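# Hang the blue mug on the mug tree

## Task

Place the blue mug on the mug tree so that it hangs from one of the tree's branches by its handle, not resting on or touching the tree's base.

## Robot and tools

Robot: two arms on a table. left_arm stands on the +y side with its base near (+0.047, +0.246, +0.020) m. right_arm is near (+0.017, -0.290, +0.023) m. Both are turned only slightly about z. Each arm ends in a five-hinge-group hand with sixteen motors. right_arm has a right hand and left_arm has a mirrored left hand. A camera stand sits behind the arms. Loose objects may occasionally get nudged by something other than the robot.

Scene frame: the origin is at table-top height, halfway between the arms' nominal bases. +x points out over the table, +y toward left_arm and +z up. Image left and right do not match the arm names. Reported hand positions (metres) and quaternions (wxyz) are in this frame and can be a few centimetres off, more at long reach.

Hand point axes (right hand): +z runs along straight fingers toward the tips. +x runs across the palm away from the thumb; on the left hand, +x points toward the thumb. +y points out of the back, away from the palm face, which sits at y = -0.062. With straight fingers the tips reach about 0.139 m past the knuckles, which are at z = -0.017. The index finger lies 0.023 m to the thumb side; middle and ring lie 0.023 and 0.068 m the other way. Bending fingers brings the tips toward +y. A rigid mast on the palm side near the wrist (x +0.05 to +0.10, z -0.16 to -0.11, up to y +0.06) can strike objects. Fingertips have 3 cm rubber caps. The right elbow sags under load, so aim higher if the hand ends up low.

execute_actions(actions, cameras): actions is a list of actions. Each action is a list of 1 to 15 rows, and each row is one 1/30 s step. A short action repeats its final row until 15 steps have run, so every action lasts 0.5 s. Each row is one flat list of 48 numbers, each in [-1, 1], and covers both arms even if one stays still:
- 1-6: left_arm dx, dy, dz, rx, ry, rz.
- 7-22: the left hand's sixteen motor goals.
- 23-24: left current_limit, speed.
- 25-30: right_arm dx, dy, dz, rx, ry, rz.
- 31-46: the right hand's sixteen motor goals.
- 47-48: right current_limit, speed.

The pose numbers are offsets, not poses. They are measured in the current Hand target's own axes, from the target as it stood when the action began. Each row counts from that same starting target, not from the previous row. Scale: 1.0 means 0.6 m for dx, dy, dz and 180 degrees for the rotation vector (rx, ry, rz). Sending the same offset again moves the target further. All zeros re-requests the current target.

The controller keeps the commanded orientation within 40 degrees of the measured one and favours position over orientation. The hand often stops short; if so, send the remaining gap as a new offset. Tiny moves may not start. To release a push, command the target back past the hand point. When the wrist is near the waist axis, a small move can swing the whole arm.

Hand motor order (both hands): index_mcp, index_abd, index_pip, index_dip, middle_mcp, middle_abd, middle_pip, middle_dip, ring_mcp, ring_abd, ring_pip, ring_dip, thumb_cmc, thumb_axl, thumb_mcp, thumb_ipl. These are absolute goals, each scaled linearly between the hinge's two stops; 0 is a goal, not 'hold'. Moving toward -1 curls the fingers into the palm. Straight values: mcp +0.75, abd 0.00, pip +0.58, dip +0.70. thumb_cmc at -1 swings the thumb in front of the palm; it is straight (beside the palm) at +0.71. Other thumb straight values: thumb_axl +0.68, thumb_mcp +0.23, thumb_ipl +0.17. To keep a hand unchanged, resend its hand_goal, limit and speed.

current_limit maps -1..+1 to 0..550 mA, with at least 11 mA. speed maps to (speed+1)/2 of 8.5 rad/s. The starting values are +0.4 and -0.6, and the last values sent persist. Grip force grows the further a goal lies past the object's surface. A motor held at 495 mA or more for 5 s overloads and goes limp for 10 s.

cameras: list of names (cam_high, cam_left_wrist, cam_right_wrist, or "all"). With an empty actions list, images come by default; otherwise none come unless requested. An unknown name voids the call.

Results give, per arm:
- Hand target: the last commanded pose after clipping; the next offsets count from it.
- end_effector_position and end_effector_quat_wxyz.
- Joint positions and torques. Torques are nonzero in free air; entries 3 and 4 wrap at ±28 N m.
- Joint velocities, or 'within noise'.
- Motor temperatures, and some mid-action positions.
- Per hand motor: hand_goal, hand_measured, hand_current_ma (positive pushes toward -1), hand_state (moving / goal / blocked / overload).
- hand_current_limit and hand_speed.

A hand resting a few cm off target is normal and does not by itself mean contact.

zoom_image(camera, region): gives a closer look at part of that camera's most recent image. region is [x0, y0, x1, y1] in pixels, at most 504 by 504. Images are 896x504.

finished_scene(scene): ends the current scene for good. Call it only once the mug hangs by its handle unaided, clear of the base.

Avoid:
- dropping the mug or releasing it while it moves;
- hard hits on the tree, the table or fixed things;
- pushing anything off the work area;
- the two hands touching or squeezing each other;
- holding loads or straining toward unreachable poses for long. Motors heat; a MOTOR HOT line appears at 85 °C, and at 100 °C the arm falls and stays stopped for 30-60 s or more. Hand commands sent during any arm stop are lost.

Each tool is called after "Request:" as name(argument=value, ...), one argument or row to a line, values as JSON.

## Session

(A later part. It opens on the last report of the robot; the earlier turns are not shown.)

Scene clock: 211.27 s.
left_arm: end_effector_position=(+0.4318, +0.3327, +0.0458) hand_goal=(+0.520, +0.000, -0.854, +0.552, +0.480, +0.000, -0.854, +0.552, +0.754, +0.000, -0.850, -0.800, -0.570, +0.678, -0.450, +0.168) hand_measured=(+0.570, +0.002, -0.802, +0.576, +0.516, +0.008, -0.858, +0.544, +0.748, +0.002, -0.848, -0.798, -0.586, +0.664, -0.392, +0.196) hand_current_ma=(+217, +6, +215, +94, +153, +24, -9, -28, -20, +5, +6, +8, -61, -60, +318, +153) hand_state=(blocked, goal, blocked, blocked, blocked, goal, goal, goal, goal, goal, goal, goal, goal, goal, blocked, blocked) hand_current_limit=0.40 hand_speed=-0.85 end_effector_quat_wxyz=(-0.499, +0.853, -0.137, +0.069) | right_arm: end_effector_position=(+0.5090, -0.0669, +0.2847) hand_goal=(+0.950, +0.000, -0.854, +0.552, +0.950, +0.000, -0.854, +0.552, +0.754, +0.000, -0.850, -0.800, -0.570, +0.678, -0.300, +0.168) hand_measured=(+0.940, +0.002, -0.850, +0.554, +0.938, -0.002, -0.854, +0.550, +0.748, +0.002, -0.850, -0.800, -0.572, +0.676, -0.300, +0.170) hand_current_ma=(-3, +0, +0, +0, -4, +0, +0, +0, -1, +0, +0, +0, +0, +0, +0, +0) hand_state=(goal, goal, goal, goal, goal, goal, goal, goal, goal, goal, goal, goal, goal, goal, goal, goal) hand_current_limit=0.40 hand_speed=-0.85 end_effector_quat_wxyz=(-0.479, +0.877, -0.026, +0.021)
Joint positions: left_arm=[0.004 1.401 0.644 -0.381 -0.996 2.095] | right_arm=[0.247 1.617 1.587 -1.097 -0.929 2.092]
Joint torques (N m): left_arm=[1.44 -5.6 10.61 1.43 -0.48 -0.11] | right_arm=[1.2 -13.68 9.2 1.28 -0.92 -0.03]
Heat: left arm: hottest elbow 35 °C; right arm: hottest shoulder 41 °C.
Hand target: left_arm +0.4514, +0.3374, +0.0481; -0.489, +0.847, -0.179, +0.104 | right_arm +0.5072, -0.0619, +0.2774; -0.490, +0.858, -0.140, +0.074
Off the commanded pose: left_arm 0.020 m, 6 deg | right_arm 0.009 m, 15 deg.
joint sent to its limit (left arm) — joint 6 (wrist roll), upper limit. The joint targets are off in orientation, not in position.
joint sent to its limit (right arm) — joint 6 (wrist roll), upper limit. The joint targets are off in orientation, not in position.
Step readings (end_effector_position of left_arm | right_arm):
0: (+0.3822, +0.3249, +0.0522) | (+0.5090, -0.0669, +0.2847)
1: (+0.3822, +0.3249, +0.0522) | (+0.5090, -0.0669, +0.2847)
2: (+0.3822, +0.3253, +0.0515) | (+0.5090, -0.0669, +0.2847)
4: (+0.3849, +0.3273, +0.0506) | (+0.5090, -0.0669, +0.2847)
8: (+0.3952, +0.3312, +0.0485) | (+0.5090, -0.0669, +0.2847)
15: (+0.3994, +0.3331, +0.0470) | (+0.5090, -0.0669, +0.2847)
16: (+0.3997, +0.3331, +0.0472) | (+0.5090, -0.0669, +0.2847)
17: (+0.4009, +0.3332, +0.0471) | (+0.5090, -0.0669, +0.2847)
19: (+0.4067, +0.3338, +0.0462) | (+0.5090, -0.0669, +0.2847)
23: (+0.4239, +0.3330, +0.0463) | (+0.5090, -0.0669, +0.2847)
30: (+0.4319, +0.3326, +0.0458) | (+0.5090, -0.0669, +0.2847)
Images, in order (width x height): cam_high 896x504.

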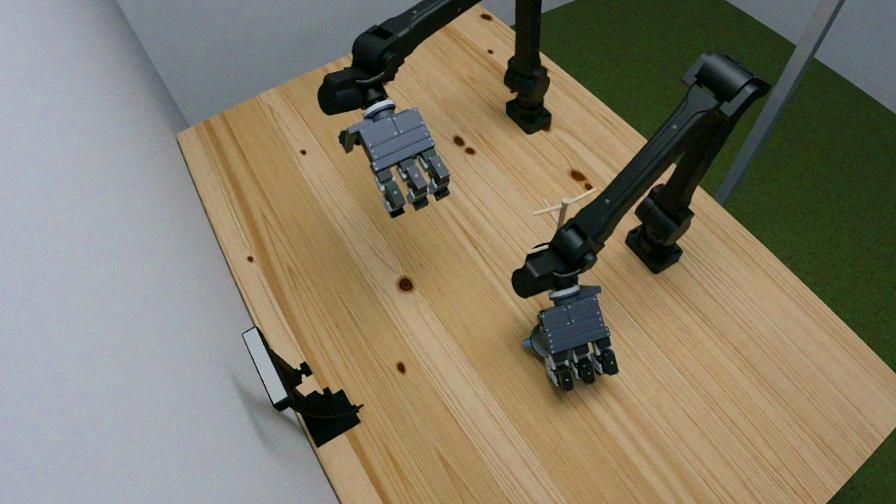

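Request:
execute_actions(
  actions=[
    [[0.0534,-0.0205,0.0223,0,0,0,0.52,0,-0.854,0.551,0.48,0,-0.854,0.551,0.754,0,-0.85,-0.8,-0.571,0.678,-0.45,0.168,0.4,-0.85,0,0,0,0,0,0,0.95,0,-0.854,0.551,0.95,0,-0.854,0.551,0.754,0,-0.85,-0.8,-0.571,0.678,-0.3,0.168,0.4,-0.85]],
    [[0.0534,-0.0205,0.0223,0,0,0,0.52,0,-0.854,0.551,0.48,0,-0.854,0.551,0.754,0,-0.85,-0.8,-0.571,0.678,-0.45,0.168,0.4,-0.85,0,0,0,0,0,0,0.95,0,-0.854,0.551,0.95,0,-0.854,0.551,0.754,0,-0.85,-0.8,-0.571,0.678,-0.3,0.168,0.4,-0.85]],
  ],
  cameras=["cam_high"],
)

Request:
zoom_image(
  camera="cam_high",
  region=[440, 260, 620, 420],
)

Scene clock: 212.67 s.
left_arm: end_effector_position=(+0.5059, +0.3358, +0.0494) hand_goal=(+0.520, +0.000, -0.854, +0.552, +0.480, +0.000, -0.854, +0.552, +0.754, +0.000, -0.850, -0.800, -0.570, +0.678, -0.450, +0.168) hand_measured=(+0.570, +0.002, -0.802, +0.578, +0.494, +0.008, -0.852, +0.550, +0.748, +0.002, -0.848, -0.798, -0.586, +0.664, -0.394, +0.196) hand_current_ma=(+217, +5, +215, +96, +55, +24, +7, -3, -20, +5, +6, +8, -59, -61, +313, +154) hand_state=(blocked, goal, blocked, blocked, goal, goal, goal, goal, goal, goal, goal, goal, goal, goal, blocked, blocked) hand_current_limit=0.40 hand_speed=-0.85 end_effector_quat_wxyz=(-0.491, +0.858, -0.131, +0.068) | right_arm: end_effector_position=(+0.5090, -0.0669, +0.2847) hand_goal=(+0.950, +0.000, -0.854, +0.552, +0.950, +0.000, -0.854, +0.552, +0.754, +0.000, -0.850, -0.800, -0.570, +0.678, -0.300, +0.168) hand_measured=(+0.940, +0.002, -0.850, +0.554, +0.938, -0.002, -0.854, +0.550, +0.748, +0.002, -0.850, -0.800, -0.572, +0.676, -0.300, +0.170) hand_current_ma=(-3, +0, +0, +0, -4, +0, +0, +0, -1, +0, +0, +0, +0, +0, +0, +0) hand_state=(goal, goal, goal, goal, goal, goal, goal, goal, goal, goal, goal, goal, goal, goal, goal, goal) hand_current_limit=0.40 hand_speed=-0.85 end_effector_quat_wxyz=(-0.479, +0.877, -0.026, +0.021)
Joint positions: left_arm=[0.023 1.57 0.852 -0.419 -0.977 2.095] | right_arm=[0.247 1.617 1.587 -1.097 -0.929 2.092]
Joint torques (N m): left_arm=[1.67 -9.35 11.17 0.81 -0.83 -0.11] | right_arm=[1.08 -13.57 9.22 1.29 -0.92 -0.06]
Heat: left arm: hottest elbow 35 °C; right arm: hottest shoulder 40 °C.
Hand target: left_arm +0.5244, +0.3437, +0.0562; -0.489, +0.847, -0.179, +0.104 | right_arm +0.5072, -0.0619, +0.2774; -0.490, +0.858, -0.140, +0.074
Off the commanded pose: left_arm 0.021 m, 7 deg | right_arm 0.009 m, 15 deg.
joint sent to its limit (left arm) — joint 6 (wrist roll), upper limit. The joint targets are off in orientation, not in position.
joint sent to its limit (right arm) — joint 6 (wrist roll), upper limit. The joint targets are off in orientation, not in position.
Step readings (end_effector_position of left_arm | right_arm):
0: (+0.4318, +0.3326, +0.0458) | (+0.5090, -0.0669, +0.2847)
1: (+0.4324, +0.3326, +0.0460) | (+0.5090, -0.0669, +0.2847)
2: (+0.4334, +0.3327, +0.0461) | (+0.5090, -0.0669, +0.2847)
4: (+0.4401, +0.3332, +0.0463) | (+0.5090, -0.0669, +0.2847)
8: (+0.4611, +0.3333, +0.0469) | (+0.5090, -0.0669, +0.2847)
15: (+0.4694, +0.3337, +0.0471) | (+0.5090, -0.0669, +0.2847)
16: (+0.4697, +0.3336, +0.0471) | (+0.5090, -0.0669, +0.2847)
17: (+0.4704, +0.3338, +0.0470) | (+0.5090, -0.0669, +0.2847)
19: (+0.4766, +0.3345, +0.0471) | (+0.5090, -0.0669, +0.2847)
23: (+0.4976, +0.3353, +0.0489) | (+0.5090, -0.0669, +0.2847)
30: (+0.5057, +0.3358, +0.0498) | (+0.5090, -0.0669, +0.2847)
Images, in order (width x height): cam_high 896x504.

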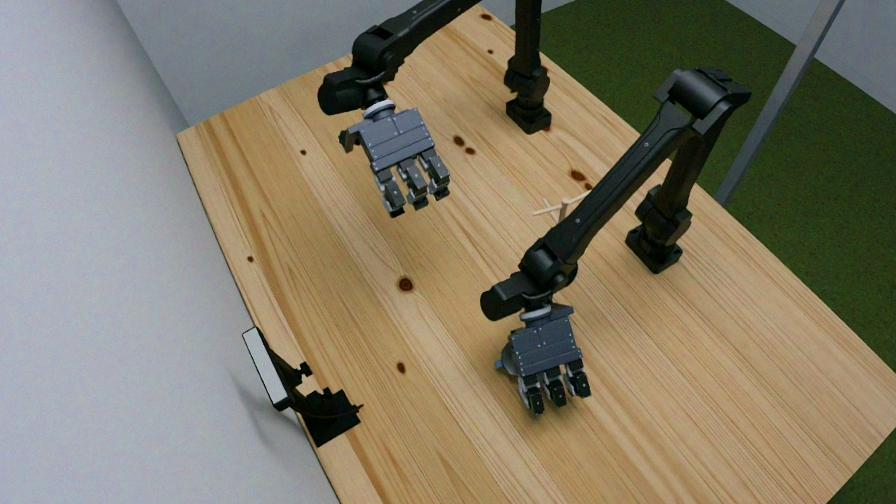

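Scaled by 2.800.

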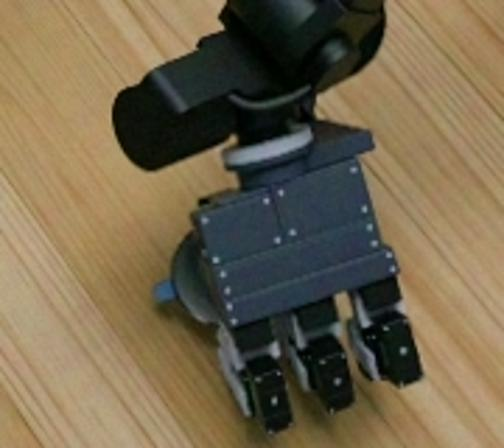

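Request:
execute_actions(
  actions=[
    [[0,0,0,0,0,0,0.52,0,-0.854,0.551,0.48,0,-0.854,0.551,0.754,0,-0.85,-0.8,-0.571,0.678,-0.337,0.168,0.4,-0.92,0,0,0,0,0,0,0.95,0,-0.854,0.551,0.95,0,-0.854,0.551,0.754,0,-0.85,-0.8,-0.571,0.678,-0.3,0.168,0.4,-0.85]],
    [[0,0,0,0,0,0,0.959,0,-0.591,0.551,0.959,0,-0.591,0.551,0.754,0,-0.85,-0.8,-0.571,0.678,-0.337,0.168,0.4,-0.88,0,0,0,0,0,0,0.95,0,-0.854,0.551,0.95,0,-0.854,0.551,0.754,0,-0.85,-0.8,-0.571,0.678,-0.3,0.168,0.4,-0.85]],
    [[0.0229,-0.1349,-0.066,0,0,0,0.959,0,-0.591,0.551,0.959,0,-0.591,0.551,0.754,0,-0.85,-0.8,-0.571,0.678,-0.337,0.168,0.4,-0.88,0,0,0,0,0,0,0.95,0,-0.854,0.551,0.95,0,-0.854,0.551,0.754,0,-0.85,-0.8,-0.571,0.678,-0.3,0.168,0.4,-0.85]],
  ],
  cameras=["cam_high"],
)

Request:
zoom_image(
  camera="cam_high",
  region=[440, 260, 620, 420],
)

Scene clock: 215.07 s.
left_arm: end_effector_position=(+0.5256, +0.3354, +0.1361) hand_goal=(+0.960, +0.000, -0.590, +0.552, +0.960, +0.000, -0.590, +0.552, +0.754, +0.000, -0.850, -0.800, -0.570, +0.678, -0.336, +0.168) hand_measured=(+0.944, +0.002, -0.592, +0.556, +0.942, +0.004, -0.592, +0.552, +0.748, +0.002, -0.848, -0.798, -0.572, +0.676, -0.332, +0.170) hand_current_ma=(-64, +5, -6, +9, -70, +8, -5, +1, -20, +5, +6, +8, -6, -7, +16, +11) hand_state=(goal, goal, goal, goal, goal, goal, goal, goal, goal, goal, goal, goal, goal, goal, goal, goal) hand_current_limit=0.40 hand_speed=-0.88 end_effector_quat_wxyz=(-0.489, +0.860, -0.131, +0.070) | right_arm: end_effector_position=(+0.5090, -0.0669, +0.2847) hand_goal=(+0.950, +0.000, -0.854, +0.552, +0.950, +0.000, -0.854, +0.552, +0.754, +0.000, -0.850, -0.800, -0.570, +0.678, -0.300, +0.168) hand_measured=(+0.940, +0.002, -0.850, +0.554, +0.938, -0.002, -0.854, +0.550, +0.748, +0.002, -0.850, -0.800, -0.572, +0.676, -0.300, +0.170) hand_current_ma=(-3, +0, +0, +0, -4, +0, +0, +0, -1, +0, +0, +0, +0, +0, +0, +0) hand_state=(goal, goal, goal, goal, goal, goal, goal, goal, goal, goal, goal, goal, goal, goal, goal, goal) hand_current_limit=0.40 hand_speed=-0.85 end_effector_quat_wxyz=(-0.479, +0.877, -0.026, +0.021)
Joint positions: left_arm=[0.025 1.476 1.018 -0.676 -0.97 2.095] | right_arm=[0.247 1.617 1.587 -1.097 -0.929 2.092]
Joint torques (N m): left_arm=[1.73 -9.88 12.05 0.77 -0.96 -0.11] | right_arm=[1.14 -13.63 9.2 1.29 -0.91 -0.05]
Heat: left arm: hottest elbow 35 °C; right arm: hottest shoulder 40 °C.
Hand target: left_arm +0.5393, +0.3440, +0.1460; -0.489, +0.847, -0.179, +0.104 | right_arm +0.5072, -0.0619, +0.2774; -0.490, +0.858, -0.140, +0.074
Off the commanded pose: left_arm 0.019 m, 7 deg | right_arm 0.009 m, 15 deg.
joint sent to its limit (left arm) — joint 6 (wrist roll), upper limit. The joint targets are off in orientation, not in position.
joint sent to its limit (right arm) — joint 6 (wrist roll), upper limit. The joint targets are off in orientation, not in position.
Step readings (end_effector_position of left_arm | right_arm):
0: (+0.5058, +0.3359, +0.0494) | (+0.5090, -0.0669, +0.2847)
1: (+0.5058, +0.3359, +0.0494) | (+0.5090, -0.0669, +0.2847)
2: (+0.5058, +0.3359, +0.0494) | (+0.5090, -0.0669, +0.2847)
4: (+0.5059, +0.3359, +0.0495) | (+0.5090, -0.0669, +0.2847)
8: (+0.5059, +0.3359, +0.0494) | (+0.5090, -0.0669, +0.2847)
15: (+0.5058, +0.3362, +0.0490) | (+0.5090, -0.0669, +0.2847)
16: (+0.5058, +0.3362, +0.0490) | (+0.5090, -0.0669, +0.2847)
17: (+0.5058, +0.3362, +0.0490) | (+0.5090, -0.0669, +0.2847)
19: (+0.5057, +0.3361, +0.0486) | (+0.5090, -0.0669, +0.2847)
23: (+0.5056, +0.3361, +0.0481) | (+0.5090, -0.0669, +0.2847)
30: (+0.5056, +0.3361, +0.0481) | (+0.5090, -0.0669, +0.2847)
31: (+0.5056, +0.3360, +0.0484) | (+0.5090, -0.0669, +0.2847)
32: (+0.5043, +0.3361, +0.0497) | (+0.5090, -0.0669, +0.2847)
34: (+0.5011, +0.3361, +0.0580) | (+0.5090, -0.0669, +0.2847)
38: (+0.5087, +0.3365, +0.0954) | (+0.5090, -0.0669, +0.2847)
45: (+0.5292, +0.3360, +0.1394) | (+0.5090, -0.0669, +0.2847)
Images, in order (width x height): cam_high 896x504.

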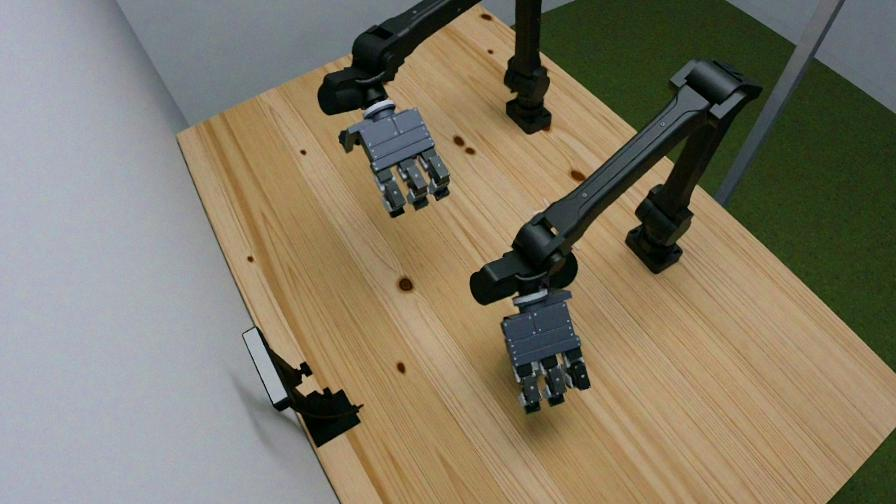

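Scaled by 2.800.

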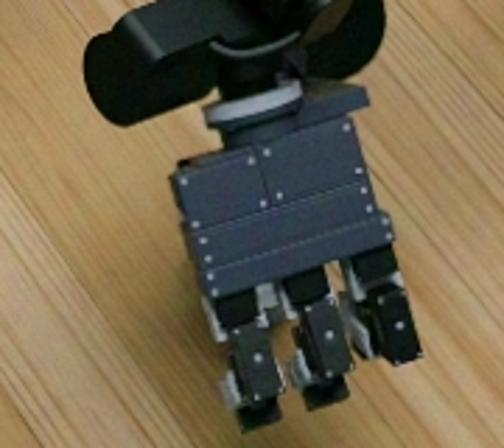

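Request:
execute_actions(
  actions=[],
)

Scene clock: 215.17 s.
left_arm: end_effector_position=(+0.5256, +0.3354, +0.1361) hand_goal=(+0.960, +0.000, -0.590, +0.552, +0.960, +0.000, -0.590, +0.552, +0.754, +0.000, -0.850, -0.800, -0.570, +0.678, -0.336, +0.168) hand_measured=(+0.944, +0.002, -0.592, +0.556, +0.942, +0.004, -0.592, +0.552, +0.748, +0.002, -0.848, -0.798, -0.572, +0.676, -0.332, +0.170) hand_current_ma=(-64, +5, -6, +9, -70, +8, -5, +1, -20, +5, +6, +8, -6, -7, +16, +11) hand_state=(goal, goal, goal, goal, goal, goal, goal, goal, goal, goal, goal, goal, goal, goal, goal, goal) hand_current_limit=0.40 hand_speed=-0.88 end_effector_quat_wxyz=(-0.489, +0.860, -0.131, +0.070) | right_arm: end_effector_position=(+0.5090, -0.0669, +0.2847) hand_goal=(+0.950, +0.000, -0.854, +0.552, +0.950, +0.000, -0.854, +0.552, +0.754, +0.000, -0.850, -0.800, -0.570, +0.678, -0.300, +0.168) hand_measured=(+0.940, +0.002, -0.850, +0.554, +0.938, -0.002, -0.854, +0.550, +0.748, +0.002, -0.850, -0.800, -0.572, +0.676, -0.300, +0.170) hand_current_ma=(-3, +0, +0, +0, -4, +0, +0, +0, -1, +0, +0, +0, +0, +0, +0, +0) hand_state=(goal, goal, goal, goal, goal, goal, goal, goal, goal, goal, goal, goal, goal, goal, goal, goal) hand_current_limit=0.40 hand_speed=-0.85 end_effector_quat_wxyz=(-0.479, +0.877, -0.026, +0.021)
Joint positions: left_arm=[0.025 1.476 1.018 -0.676 -0.97 2.095] | right_arm=[0.247 1.617 1.587 -1.097 -0.929 2.092]
Joint velocities: within noise
Joint torques (N m): left_arm=[1.67 -9.82 12.04 0.76 -0.97 -0.11] | right_arm=[1.2 -13.8 9.18 1.28 -0.93 -0.06]
Motor temperatures (°C): left_arm=[24 33 35 22 23 24] | right_arm=[31 40 39 27 27 23]
Heat: left arm: hottest elbow 35 °C; right arm: hottest shoulder 40 °C.
Hand target: left_arm +0.5393, +0.3440, +0.1460; -0.489, +0.847, -0.179, +0.104 | right_arm +0.5072, -0.0619, +0.2774; -0.490, +0.858, -0.140, +0.074
Off the commanded pose: left_arm 0.019 m, 7 deg | right_arm 0.009 m, 15 deg.

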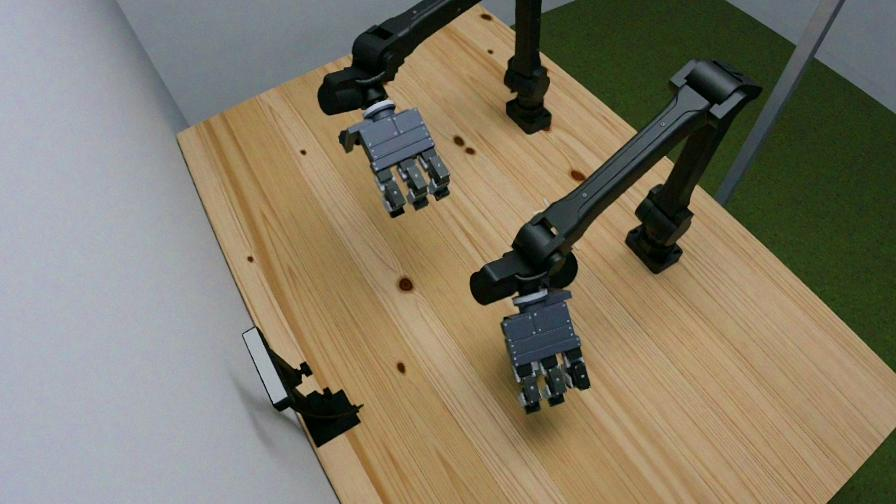

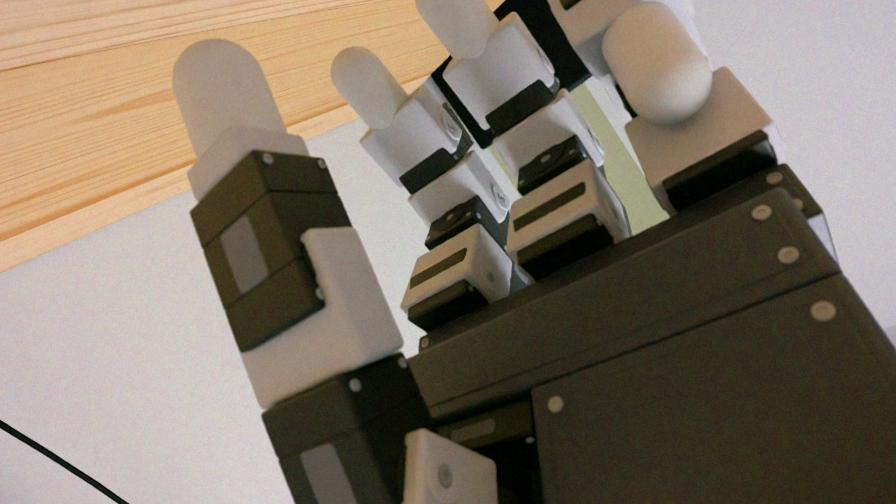

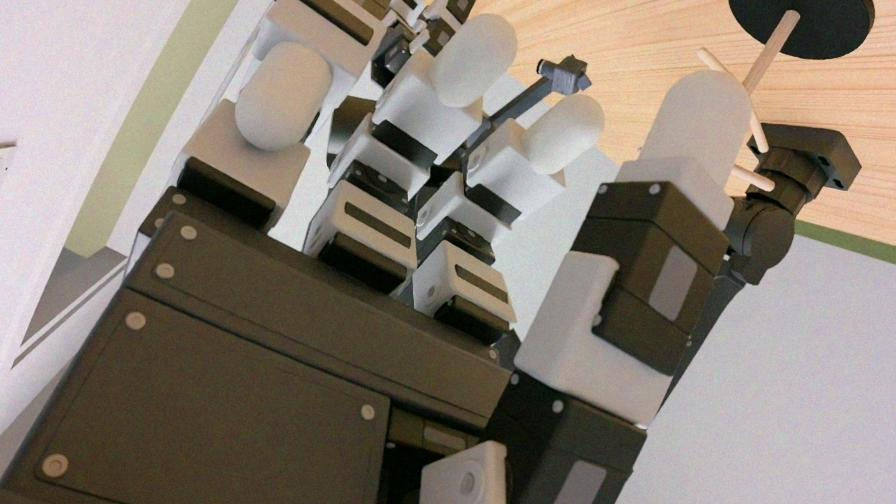

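Request:
execute_actions(
  actions=[
    [[-0.12,0.0048,-0.06,0,0,0,0.959,0,-0.591,0.551,0.959,0,-0.591,0.551,0.754,0,-0.85,-0.8,-0.571,0.678,0,0.168,0.4,-0.6,0,0,0,0,0,0,0.95,0,-0.854,0.551,0.95,0,-0.854,0.551,0.754,0,-0.85,-0.8,-0.571,0.678,-0.3,0.168,0.4,-0.85]],
  ],
  cameras=["cam_high"],
)

Request:
zoom_image(
  camera="cam_high",
  region=[440, 260, 620, 420],
)

Scene clock: 216.17 s.
left_arm: end_effector_position=(+0.4684, +0.3367, +0.1681) hand_goal=(+0.960, +0.000, -0.590, +0.552, +0.960, +0.000, -0.590, +0.552, +0.754, +0.000, -0.850, -0.800, -0.570, +0.678, +0.000, +0.168) hand_measured=(+0.944, +0.002, -0.592, +0.554, +0.944, +0.002, -0.592, +0.552, +0.748, +0.002, -0.848, -0.798, -0.570, +0.676, -0.004, +0.170) hand_current_ma=(-57, +5, -6, +9, -64, +7, -5, +1, -20, +5, +6, +8, -2, -5, -12, +8) hand_state=(goal, goal, goal, goal, goal, goal, goal, goal, goal, goal, goal, goal, goal, goal, goal, goal) hand_current_limit=0.40 hand_speed=-0.60 end_effector_quat_wxyz=(-0.492, +0.858, -0.121, +0.084) | right_arm: end_effector_position=(+0.5090, -0.0669, +0.2847) hand_goal=(+0.950, +0.000, -0.854, +0.552, +0.950, +0.000, -0.854, +0.552, +0.754, +0.000, -0.850, -0.800, -0.570, +0.678, -0.300, +0.168) hand_measured=(+0.940, +0.002, -0.850, +0.554, +0.938, -0.002, -0.854, +0.550, +0.748, +0.002, -0.850, -0.800, -0.572, +0.676, -0.300, +0.170) hand_current_ma=(-3, +0, +0, +0, -4, +0, +0, +0, -1, +0, +0, +0, +0, +0, +0, +0) hand_state=(goal, goal, goal, goal, goal, goal, goal, goal, goal, goal, goal, goal, goal, goal, goal, goal) hand_current_limit=0.40 hand_speed=-0.85 end_effector_quat_wxyz=(-0.479, +0.877, -0.026, +0.021)
Joint positions: left_arm=[0.025 1.272 0.901 -0.728 -0.974 2.094] | right_arm=[0.247 1.617 1.587 -1.097 -0.929 2.092]
Joint torques (N m): left_arm=[1.38 -8.35 7.86 0.85 -0.96 -0.11] | right_arm=[1.2 -13.8 9.17 1.26 -0.93 -0.05]
Heat: left arm: hottest elbow 35 °C; right arm: hottest shoulder 40 °C.
Hand target: left_arm +0.4604, +0.3433, +0.1615; -0.489, +0.847, -0.179, +0.104 | right_arm +0.5072, -0.0619, +0.2774; -0.490, +0.858, -0.140, +0.074
Off the commanded pose: left_arm 0.012 m, 7 deg | right_arm 0.009 m, 15 deg.
joint sent to its limit (left arm) — joint 6 (wrist roll), upper limit. The joint targets are off in orientation, not in position.
joint sent to its limit (right arm) — joint 6 (wrist roll), upper limit. The joint targets are off in orientation, not in position.
Step readings (end_effector_position of left_arm | right_arm):
0: (+0.5256, +0.3354, +0.1361) | (+0.5090, -0.0669, +0.2847)
1: (+0.5255, +0.3354, +0.1360) | (+0.5090, -0.0669, +0.2847)
2: (+0.5245, +0.3353, +0.1372) | (+0.5090, -0.0669, +0.2847)
4: (+0.5149, +0.3353, +0.1392) | (+0.5090, -0.0669, +0.2847)
8: (+0.4817, +0.3358, +0.1527) | (+0.5090, -0.0669, +0.2847)
15: (+0.4722, +0.3367, +0.1718) | (+0.5090, -0.0669, +0.2847)
Images, in order (width x height): cam_high 896x504.

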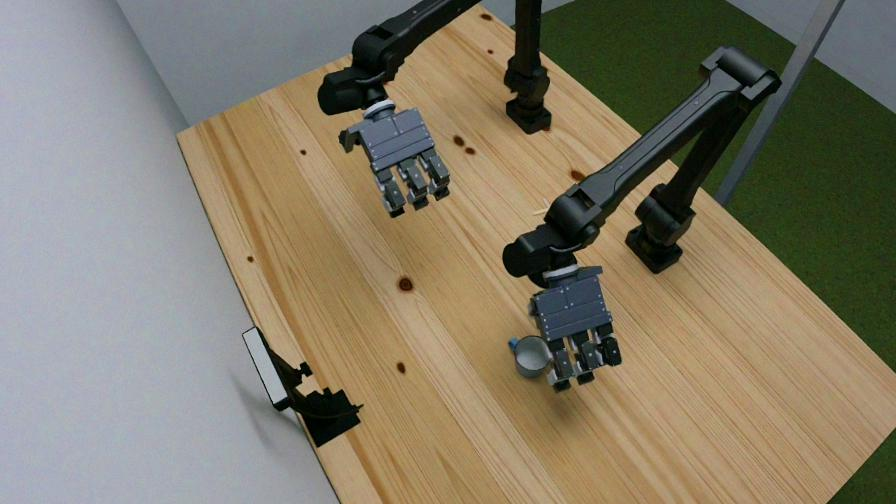

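Scaled by 2.800.

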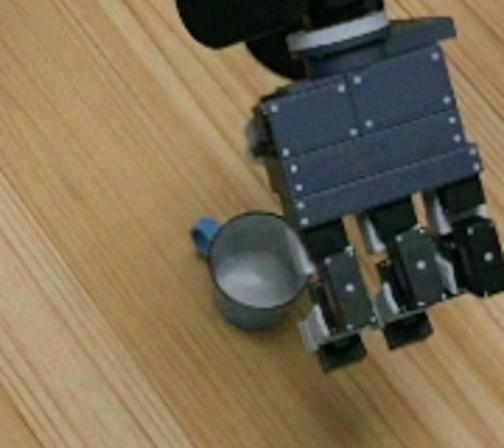

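Request:
execute_actions(
  actions=[
    [[0.0222,0.0775,0.0657,0,0,0,0.959,0,-0.854,0.551,0.959,0,-0.854,0.551,0.754,0,-0.85,-0.8,-0.571,0.678,-0.337,0.168,0.4,-0.6,0,0,0,0,0,0,0.95,0,-0.854,0.551,0.95,0,-0.854,0.551,0.754,0,-0.85,-0.8,-0.571,0.678,-0.3,0.168,0.4,-0.85]],
  ],
  cameras=["cam_high", "cam_left_wrist"],
)

Request:
zoom_image(
  camera="cam_high",
  region=[440, 260, 620, 420],
)

Scene clock: 217.40 s.
left_arm: end_effector_position=(+0.4782, +0.3391, +0.1049) hand_goal=(+0.960, +0.000, -0.854, +0.552, +0.960, +0.000, -0.854, +0.552, +0.754, +0.000, -0.850, -0.800, -0.570, +0.678, -0.336, +0.168) hand_measured=(+0.946, +0.002, -0.850, +0.554, +0.946, +0.002, -0.850, +0.552, +0.748, +0.002, -0.848, -0.798, -0.570, +0.676, -0.332, +0.170) hand_current_ma=(-50, +5, +15, +9, -56, +7, +12, +1, -20, +5, +6, +8, -2, -5, +18, +8) hand_state=(goal, goal, goal, goal, goal, goal, goal, goal, goal, goal, goal, goal, goal, goal, goal, goal) hand_current_limit=0.40 hand_speed=-0.60 end_effector_quat_wxyz=(-0.491, +0.859, -0.124, +0.073) | right_arm: end_effector_position=(+0.5090, -0.0669, +0.2847) hand_goal=(+0.950, +0.000, -0.854, +0.552, +0.950, +0.000, -0.854, +0.552, +0.754, +0.000, -0.850, -0.800, -0.570, +0.678, -0.300, +0.168) hand_measured=(+0.940, +0.002, -0.850, +0.554, +0.938, -0.002, -0.854, +0.550, +0.748, +0.002, -0.850, -0.800, -0.572, +0.676, -0.300, +0.170) hand_current_ma=(-3, +0, +0, +0, -4, +0, +0, +0, -1, +0, +0, +0, +0, +0, +0, +0) hand_state=(goal, goal, goal, goal, goal, goal, goal, goal, goal, goal, goal, goal, goal, goal, goal, goal) hand_current_limit=0.40 hand_speed=-0.85 end_effector_quat_wxyz=(-0.479, +0.877, -0.026, +0.021)
Joint positions: left_arm=[0.031 1.396 0.837 -0.563 -0.973 2.094] | right_arm=[0.247 1.617 1.587 -1.097 -0.929 2.092]
Joint torques (N m): left_arm=[1.67 -8.88 7.82 1.61 -1.14 -0.11] | right_arm=[1.2 -13.74 9.17 1.32 -0.92 -0.04]
Heat: left arm: hottest elbow 35 °C; right arm: hottest shoulder 40 °C.
Hand target: left_arm +0.4770, +0.3478, +0.1015; -0.489, +0.847, -0.179, +0.104 | right_arm +0.5072, -0.0619, +0.2774; -0.490, +0.858, -0.140, +0.074
Off the commanded pose: left_arm 0.009 m, 7 deg | right_arm 0.009 m, 15 deg.
joint sent to its limit (left arm) — joint 6 (wrist roll), upper limit. The joint targets are off in orientation, not in position.
joint sent to its limit (right arm) — joint 6 (wrist roll), upper limit. The joint targets are off in orientation, not in position.
Step readings (end_effector_position of left_arm | right_arm):
0: (+0.4684, +0.3367, +0.1681) | (+0.5090, -0.0669, +0.2847)
1: (+0.4683, +0.3367, +0.1678) | (+0.5090, -0.0669, +0.2847)
2: (+0.4689, +0.3367, +0.1662) | (+0.5090, -0.0669, +0.2847)
4: (+0.4727, +0.3370, +0.1584) | (+0.5090, -0.0669, +0.2847)
8: (+0.4739, +0.3379, +0.1266) | (+0.5090, -0.0669, +0.2847)
15: (+0.4761, +0.3388, +0.1040) | (+0.5090, -0.0669, +0.2847)
Images, in order (width x height): cam_high 896x504, cam_left_wrist 896x504.

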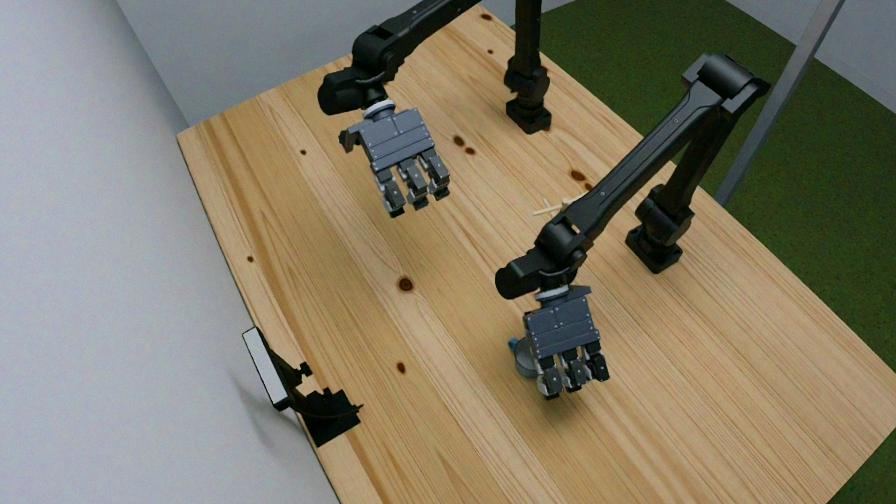

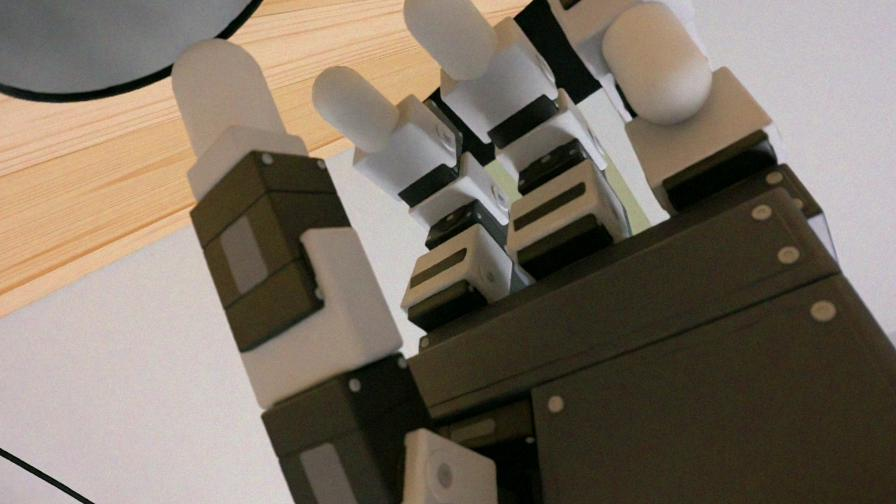

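Scaled by 2.800.

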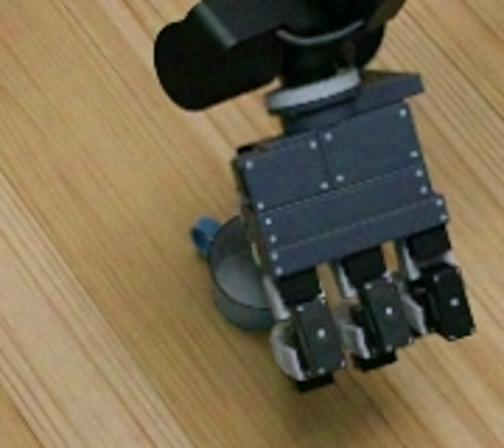

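Request:
execute_actions(
  actions=[
    [[0,0.0801,0.0462,0,0,0,0.959,0,-0.854,0.551,0.959,0,-0.854,0.551,0.754,0,-0.85,-0.8,-0.571,0.678,-0.337,0.168,0.4,-0.6,0,0,0,0,0,0,0.95,0,-0.854,0.551,0.95,0,-0.854,0.551,0.754,0,-0.85,-0.8,-0.571,0.678,-0.3,0.168,0.4,-0.85]],
    [[0,0,0,0,0,0,0.54,0,-0.854,0.551,0.54,0,-0.854,0.551,0.754,0,-0.85,-0.8,-0.571,0.678,-0.337,0.168,0.4,-0.85,0,0,0,0,0,0,0.95,0,-0.854,0.551,0.95,0,-0.854,0.551,0.754,0,-0.85,-0.8,-0.571,0.678,-0.3,0.168,0.4,-0.85]],
    [[0,0,0,0,0,0,0.54,0,-0.854,0.551,0.54,0,-0.854,0.551,0.754,0,-0.85,-0.8,-0.571,0.678,-0.42,0.168,0.4,-0.85,0,0,0,0,0,0,0.95,0,-0.854,0.551,0.95,0,-0.854,0.551,0.754,0,-0.85,-0.8,-0.571,0.678,-0.3,0.168,0.4,-0.85]],
  ],
  cameras=["cam_high", "cam_left_wrist"],
)

Request:
zoom_image(
  camera="cam_high",
  region=[440, 260, 620, 420],
)

Scene clock: 219.37 s.
left_arm: end_effector_position=(+0.4799, +0.3406, +0.0510) hand_goal=(+0.540, +0.000, -0.854, +0.552, +0.540, +0.000, -0.854, +0.552, +0.754, +0.000, -0.850, -0.800, -0.570, +0.678, -0.420, +0.168) hand_measured=(+0.596, +0.002, -0.830, +0.562, +0.538, +0.002, -0.850, +0.552, +0.748, +0.002, -0.848, -0.798, -0.570, +0.678, -0.400, +0.178) hand_current_ma=(+244, +5, +89, +31, -5, +7, +12, +1, -20, +5, +6, +8, -2, -3, +96, +46) hand_state=(blocked, goal, blocked, goal, goal, goal, goal, goal, goal, goal, goal, goal, goal, goal, goal, goal) hand_current_limit=0.40 hand_speed=-0.85 end_effector_quat_wxyz=(-0.491, +0.859, -0.121, +0.075) | right_arm: end_effector_position=(+0.5090, -0.0669, +0.2847) hand_goal=(+0.950, +0.000, -0.854, +0.552, +0.950, +0.000, -0.854, +0.552, +0.754, +0.000, -0.850, -0.800, -0.570, +0.678, -0.300, +0.168) hand_measured=(+0.940, +0.002, -0.850, +0.554, +0.938, -0.002, -0.854, +0.550, +0.748, +0.002, -0.850, -0.800, -0.572, +0.676, -0.300, +0.170) hand_current_ma=(-3, +0, +0, +0, -4, +0, +0, +0, -1, +0, +0, +0, +0, +0, +0, +0) hand_state=(goal, goal, goal, goal, goal, goal, goal, goal, goal, goal, goal, goal, goal, goal, goal, goal) hand_current_limit=0.40 hand_speed=-0.85 end_effector_quat_wxyz=(-0.479, +0.877, -0.026, +0.021)
Joint positions: left_arm=[0.035 1.5 0.77 -0.386 -0.973 2.094] | right_arm=[0.247 1.617 1.587 -1.097 -0.929 2.092]
Joint torques (N m): left_arm=[1.44 -9.23 6.84 1.52 -1.01 -0.11] | right_arm=[1.14 -13.68 9.18 1.35 -0.93 -0.04]
Heat: left arm: hottest elbow 35 °C; right arm: hottest shoulder 40 °C.
Hand target: left_arm +0.4771, +0.3477, +0.0460; -0.489, +0.847, -0.179, +0.104 | right_arm +0.5072, -0.0619, +0.2774; -0.490, +0.858, -0.140, +0.074
Off the commanded pose: left_arm 0.009 m, 8 deg | right_arm 0.009 m, 15 deg.
joint sent to its limit (left arm) — joint 6 (wrist roll), upper limit. The joint targets are off in orientation, not in position.
joint sent to its limit (right arm) — joint 6 (wrist roll), upper limit. The joint targets are off in orientation, not in position.
Step readings (end_effector_position of left_arm | right_arm):
0: (+0.4782, +0.3391, +0.1049) | (+0.5090, -0.0669, +0.2847)
1: (+0.4784, +0.3391, +0.1049) | (+0.5090, -0.0669, +0.2847)
2: (+0.4798, +0.3391, +0.1037) | (+0.5090, -0.0669, +0.2847)
4: (+0.4840, +0.3391, +0.0977) | (+0.5090, -0.0669, +0.2847)
8: (+0.4799, +0.3386, +0.0700) | (+0.5090, -0.0669, +0.2847)
15: (+0.4774, +0.3389, +0.0497) | (+0.5090, -0.0669, +0.2847)
16: (+0.4781, +0.3391, +0.0501) | (+0.5090, -0.0669, +0.2847)
17: (+0.4787, +0.3392, +0.0504) | (+0.5090, -0.0669, +0.2847)
19: (+0.4793, +0.3392, +0.0506) | (+0.5090, -0.0669, +0.2847)
23: (+0.4797, +0.3392, +0.0508) | (+0.5090, -0.0669, +0.2847)
30: (+0.4799, +0.3392, +0.0508) | (+0.5090, -0.0669, +0.2847)
31: (+0.4799, +0.3394, +0.0509) | (+0.5090, -0.0669, +0.2847)
32: (+0.4799, +0.3394, +0.0509) | (+0.5090, -0.0669, +0.2847)
34: (+0.4800, +0.3394, +0.0509) | (+0.5090, -0.0669, +0.2847)
38: (+0.4798, +0.3406, +0.0509) | (+0.5090, -0.0669, +0.2847)
45: (+0.4799, +0.3406, +0.0510) | (+0.5090, -0.0669, +0.2847)
Images, in order (width x height): cam_high 896x504, cam_left_wrist 896x504.

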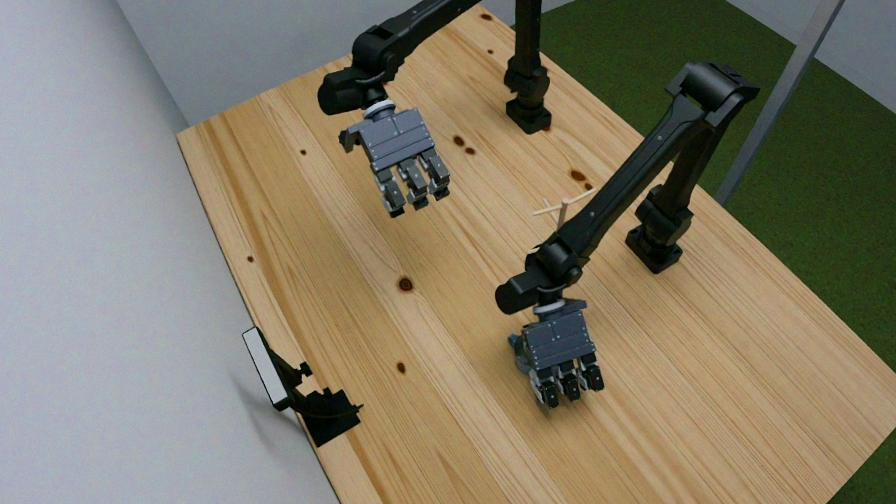

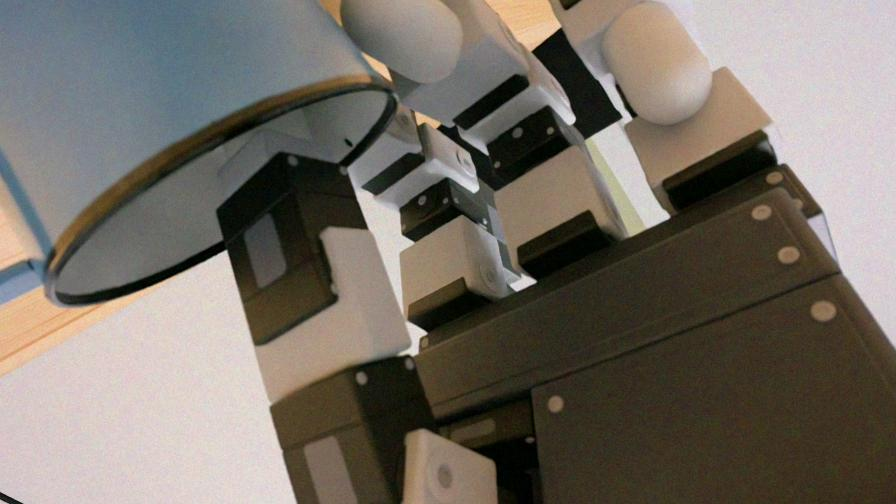

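Scaled by 2.800.

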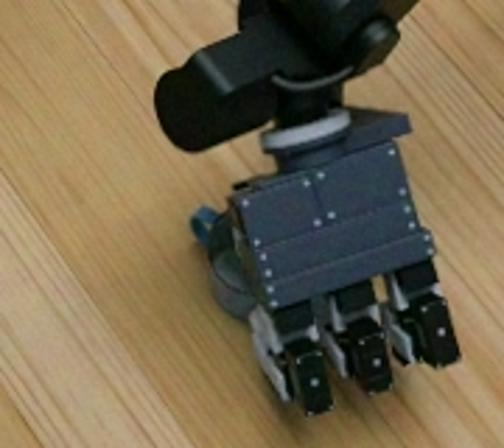

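Request:
execute_actions(
  actions=[
    [[0.045,0.0142,-0.0295,0,0,0,0.54,0,-0.854,0.551,0.54,0,-0.854,0.551,0.754,0,-0.85,-0.8,-0.571,0.678,-0.42,0.168,0.4,-0.85,0,0,0,0,0,0,0.95,0,-0.854,0.551,0.95,0,-0.854,0.551,0.754,0,-0.85,-0.8,-0.571,0.678,-0.3,0.168,0.4,-0.85]],
    [[0.045,0.0142,-0.0295,0,0,0,0.54,0,-0.854,0.551,0.54,0,-0.854,0.551,0.754,0,-0.85,-0.8,-0.571,0.678,-0.42,0.168,0.4,-0.85,0,0,0,0,0,0,0.95,0,-0.854,0.551,0.95,0,-0.854,0.551,0.754,0,-0.85,-0.8,-0.571,0.678,-0.3,0.168,0.4,-0.85]],
  ],
  cameras=["cam_high", "cam_left_wrist"],
)

Request:
zoom_image(
  camera="cam_high",
  region=[440, 260, 620, 420],
)

Scene clock: 220.73 s.
left_arm: end_effector_position=(+0.4933, +0.3013, +0.0478) hand_goal=(+0.540, +0.000, -0.854, +0.552, +0.540, +0.000, -0.854, +0.552, +0.754, +0.000, -0.850, -0.800, -0.570, +0.678, -0.420, +0.168) hand_measured=(+0.592, +0.002, -0.830, +0.560, +0.544, +0.002, -0.852, +0.552, +0.748, +0.002, -0.848, -0.798, -0.570, +0.678, -0.400, +0.178) hand_current_ma=(+224, +5, +89, +29, +13, +7, +7, +1, -20, +5, +6, +8, -3, -3, +96, +46) hand_state=(blocked, goal, blocked, goal, goal, goal, goal, goal, goal, goal, goal, goal, goal, goal, goal, goal) hand_current_limit=0.40 hand_speed=-0.85 end_effector_quat_wxyz=(-0.494, +0.849, -0.161, +0.092) | right_arm: end_effector_position=(+0.5090, -0.0669, +0.2847) hand_goal=(+0.950, +0.000, -0.854, +0.552, +0.950, +0.000, -0.854, +0.552, +0.754, +0.000, -0.850, -0.800, -0.570, +0.678, -0.300, +0.168) hand_measured=(+0.940, +0.002, -0.850, +0.554, +0.938, -0.002, -0.854, +0.550, +0.748, +0.002, -0.850, -0.800, -0.572, +0.676, -0.300, +0.170) hand_current_ma=(-3, +0, +0, +0, -4, +0, +0, +0, -1, +0, +0, +0, +0, +0, +0, +0) hand_state=(goal, goal, goal, goal, goal, goal, goal, goal, goal, goal, goal, goal, goal, goal, goal, goal) hand_current_limit=0.40 hand_speed=-0.85 end_effector_quat_wxyz=(-0.479, +0.877, -0.026, +0.021)
Joint positions: left_arm=[-0.06 1.529 0.79 -0.386 -0.991 2.094] | right_arm=[0.247 1.617 1.587 -1.097 -0.929 2.092]
Joint torques (N m): left_arm=[-1.2 -8 10.54 0.79 -0.54 -0.11] | right_arm=[1.08 -13.74 9.24 1.32 -0.93 -0.05]
Heat: left arm: hottest elbow 35 °C; right arm: hottest shoulder 40 °C.
Hand target: left_arm +0.5104, +0.2901, +0.0490; -0.489, +0.848, -0.179, +0.104 | right_arm +0.5072, -0.0619, +0.2774; -0.490, +0.858, -0.140, +0.074
Off the commanded pose: left_arm 0.021 m, 3 deg | right_arm 0.009 m, 15 deg.
joint sent to its limit (left arm) — joint 6 (wrist roll), upper limit. The joint targets still meet the commanded pose.
joint sent to its limit (right arm) — joint 6 (wrist roll), upper limit. The joint targets are off in orientation, not in position.
Step readings (end_effector_position of left_arm | right_arm):
0: (+0.4799, +0.3406, +0.0510) | (+0.5090, -0.0669, +0.2847)
1: (+0.4799, +0.3406, +0.0510) | (+0.5090, -0.0669, +0.2847)
2: (+0.4799, +0.3406, +0.0510) | (+0.5090, -0.0669, +0.2847)
4: (+0.4799, +0.3401, +0.0504) | (+0.5090, -0.0669, +0.2847)
8: (+0.4805, +0.3338, +0.0480) | (+0.5090, -0.0669, +0.2847)
15: (+0.4815, +0.3285, +0.0479) | (+0.5090, -0.0669, +0.2847)
16: (+0.4815, +0.3284, +0.0479) | (+0.5090, -0.0669, +0.2847)
17: (+0.4815, +0.3278, +0.0478) | (+0.5090, -0.0669, +0.2847)
19: (+0.4827, +0.3243, +0.0477) | (+0.5090, -0.0669, +0.2847)
23: (+0.4893, +0.3095, +0.0480) | (+0.5090, -0.0669, +0.2847)
30: (+0.4933, +0.3013, +0.0478) | (+0.5090, -0.0669, +0.2847)
Images, in order (width x height): cam_high 896x504, cam_left_wrist 896x504.

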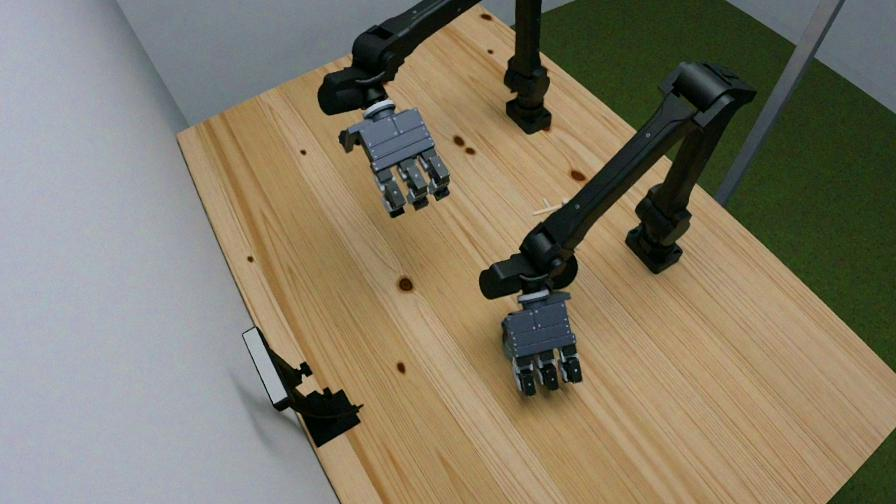

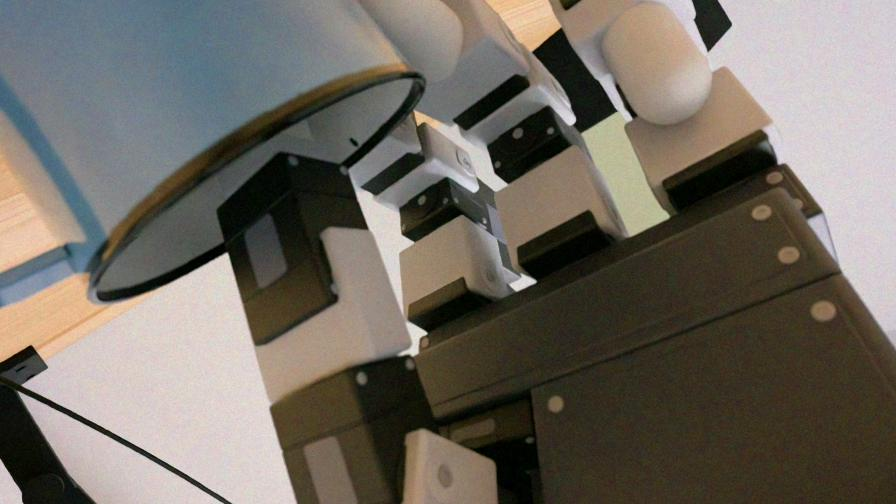

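Scaled by 2.800.

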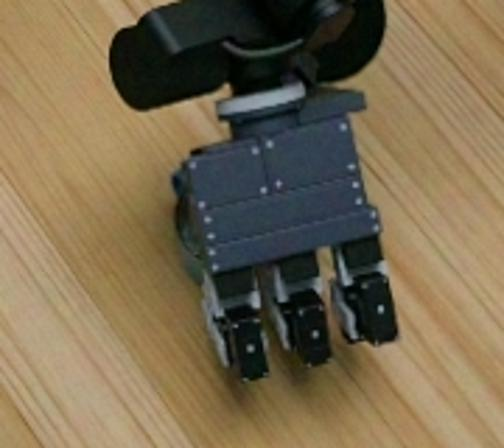

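Request:
execute_actions(
  actions=[
    [[0.045,0.0142,-0.0295,0,0,0,0.54,0,-0.854,0.551,0.54,0,-0.854,0.551,0.754,0,-0.85,-0.8,-0.571,0.678,-0.42,0.168,0.4,-0.85,0,0,0,0,0,0,0.95,0,-0.854,0.551,0.95,0,-0.854,0.551,0.754,0,-0.85,-0.8,-0.571,0.678,-0.3,0.168,0.4,-0.85]],
    [[0.045,0.0142,-0.0295,0,0,0,0.54,0,-0.854,0.551,0.54,0,-0.854,0.551,0.754,0,-0.85,-0.8,-0.571,0.678,-0.42,0.168,0.4,-0.85,0,0,0,0,0,0,0.95,0,-0.854,0.551,0.95,0,-0.854,0.551,0.754,0,-0.85,-0.8,-0.571,0.678,-0.3,0.168,0.4,-0.85]],
  ],
  cameras=["cam_high", "cam_left_wrist"],
)

Request:
zoom_image(
  camera="cam_high",
  region=[420, 240, 600, 400],
)

Scene clock: 222.30 s.
left_arm: end_effector_position=(+0.5251, +0.2455, +0.0483) hand_goal=(+0.540, +0.000, -0.854, +0.552, +0.540, +0.000, -0.854, +0.552, +0.754, +0.000, -0.850, -0.800, -0.570, +0.678, -0.420, +0.168) hand_measured=(+0.590, +0.002, -0.830, +0.560, +0.544, +0.002, -0.846, +0.554, +0.748, +0.002, -0.848, -0.798, -0.570, +0.678, -0.400, +0.178) hand_current_ma=(+218, +5, +89, +29, +17, +7, +26, +7, -20, +5, +6, +8, -3, -1, +98, +46) hand_state=(blocked, goal, blocked, goal, goal, goal, goal, goal, goal, goal, goal, goal, goal, goal, blocked, goal) hand_current_limit=0.40 hand_speed=-0.85 end_effector_quat_wxyz=(-0.492, +0.847, -0.180, +0.091) | right_arm: end_effector_position=(+0.5090, -0.0669, +0.2847) hand_goal=(+0.950, +0.000, -0.854, +0.552, +0.950, +0.000, -0.854, +0.552, +0.754, +0.000, -0.850, -0.800, -0.570, +0.678, -0.300, +0.168) hand_measured=(+0.940, +0.002, -0.850, +0.554, +0.938, -0.002, -0.854, +0.550, +0.748, +0.002, -0.850, -0.800, -0.572, +0.676, -0.300, +0.170) hand_current_ma=(-3, +0, +0, +0, -4, +0, +0, +0, -1, +0, +0, +0, +0, +0, +0, +0) hand_state=(goal, goal, goal, goal, goal, goal, goal, goal, goal, goal, goal, goal, goal, goal, goal, goal) hand_current_limit=0.40 hand_speed=-0.85 end_effector_quat_wxyz=(-0.479, +0.877, -0.026, +0.021)
Joint positions: left_arm=[-0.179 1.632 0.937 -0.577 -1.021 1.943] | right_arm=[0.247 1.617 1.587 -1.097 -0.929 2.092]
Joint torques (N m): left_arm=[-0.97 -9.88 10.92 0.59 -0.93 -0.22] | right_arm=[1.08 -13.68 9.25 1.29 -0.92 -0.05]
Heat: left arm: hottest elbow 35 °C; right arm: hottest shoulder 40 °C.
Hand target: left_arm +0.5440, +0.2324, +0.0522; -0.489, +0.847, -0.179, +0.104 | right_arm +0.5072, -0.0619, +0.2774; -0.490, +0.858, -0.140, +0.074
Off the commanded pose: left_arm 0.023 m, 2 deg | right_arm 0.009 m, 15 deg.
joint sent to its limit (right arm) — joint 6 (wrist roll), upper limit. The joint targets are off in orientation, not in position.
Step readings (end_effector_position of left_arm | right_arm):
0: (+0.4933, +0.3013, +0.0478) | (+0.5090, -0.0669, +0.2847)
1: (+0.4935, +0.3012, +0.0481) | (+0.5090, -0.0669, +0.2847)
2: (+0.4936, +0.3007, +0.0482) | (+0.5090, -0.0669, +0.2847)
4: (+0.4955, +0.2978, +0.0483) | (+0.5090, -0.0669, +0.2847)
8: (+0.5043, +0.2831, +0.0482) | (+0.5090, -0.0669, +0.2847)
15: (+0.5092, +0.2731, +0.0482) | (+0.5090, -0.0669, +0.2847)
16: (+0.5094, +0.2728, +0.0483) | (+0.5090, -0.0669, +0.2847)
17: (+0.5095, +0.2723, +0.0485) | (+0.5090, -0.0669, +0.2847)
19: (+0.5110, +0.2697, +0.0485) | (+0.5090, -0.0669, +0.2847)
23: (+0.5200, +0.2556, +0.0485) | (+0.5090, -0.0669, +0.2847)
30: (+0.5251, +0.2456, +0.0483) | (+0.5090, -0.0669, +0.2847)
Images, in order (width x height): cam_high 896x504, cam_left_wrist 896x504.

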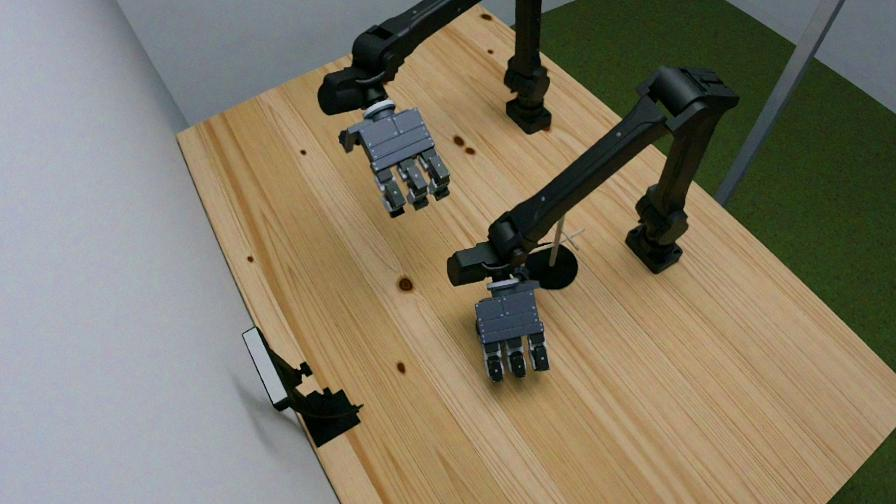

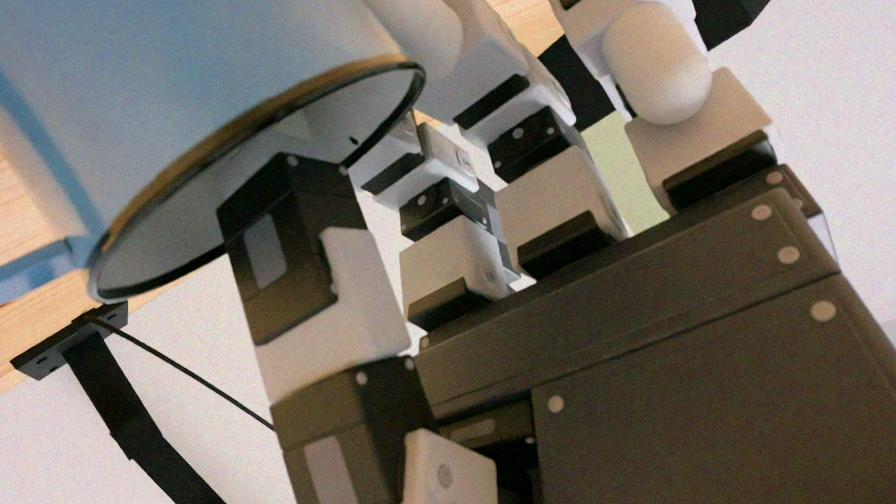

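Scaled by 2.800.

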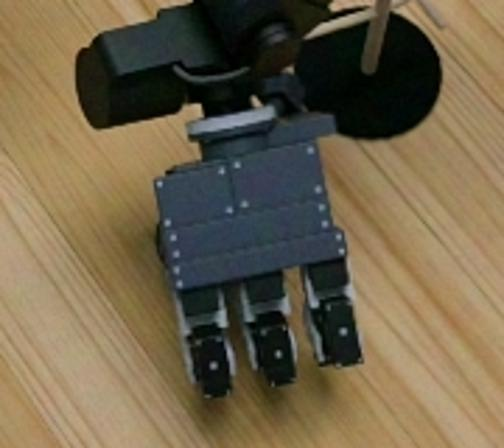

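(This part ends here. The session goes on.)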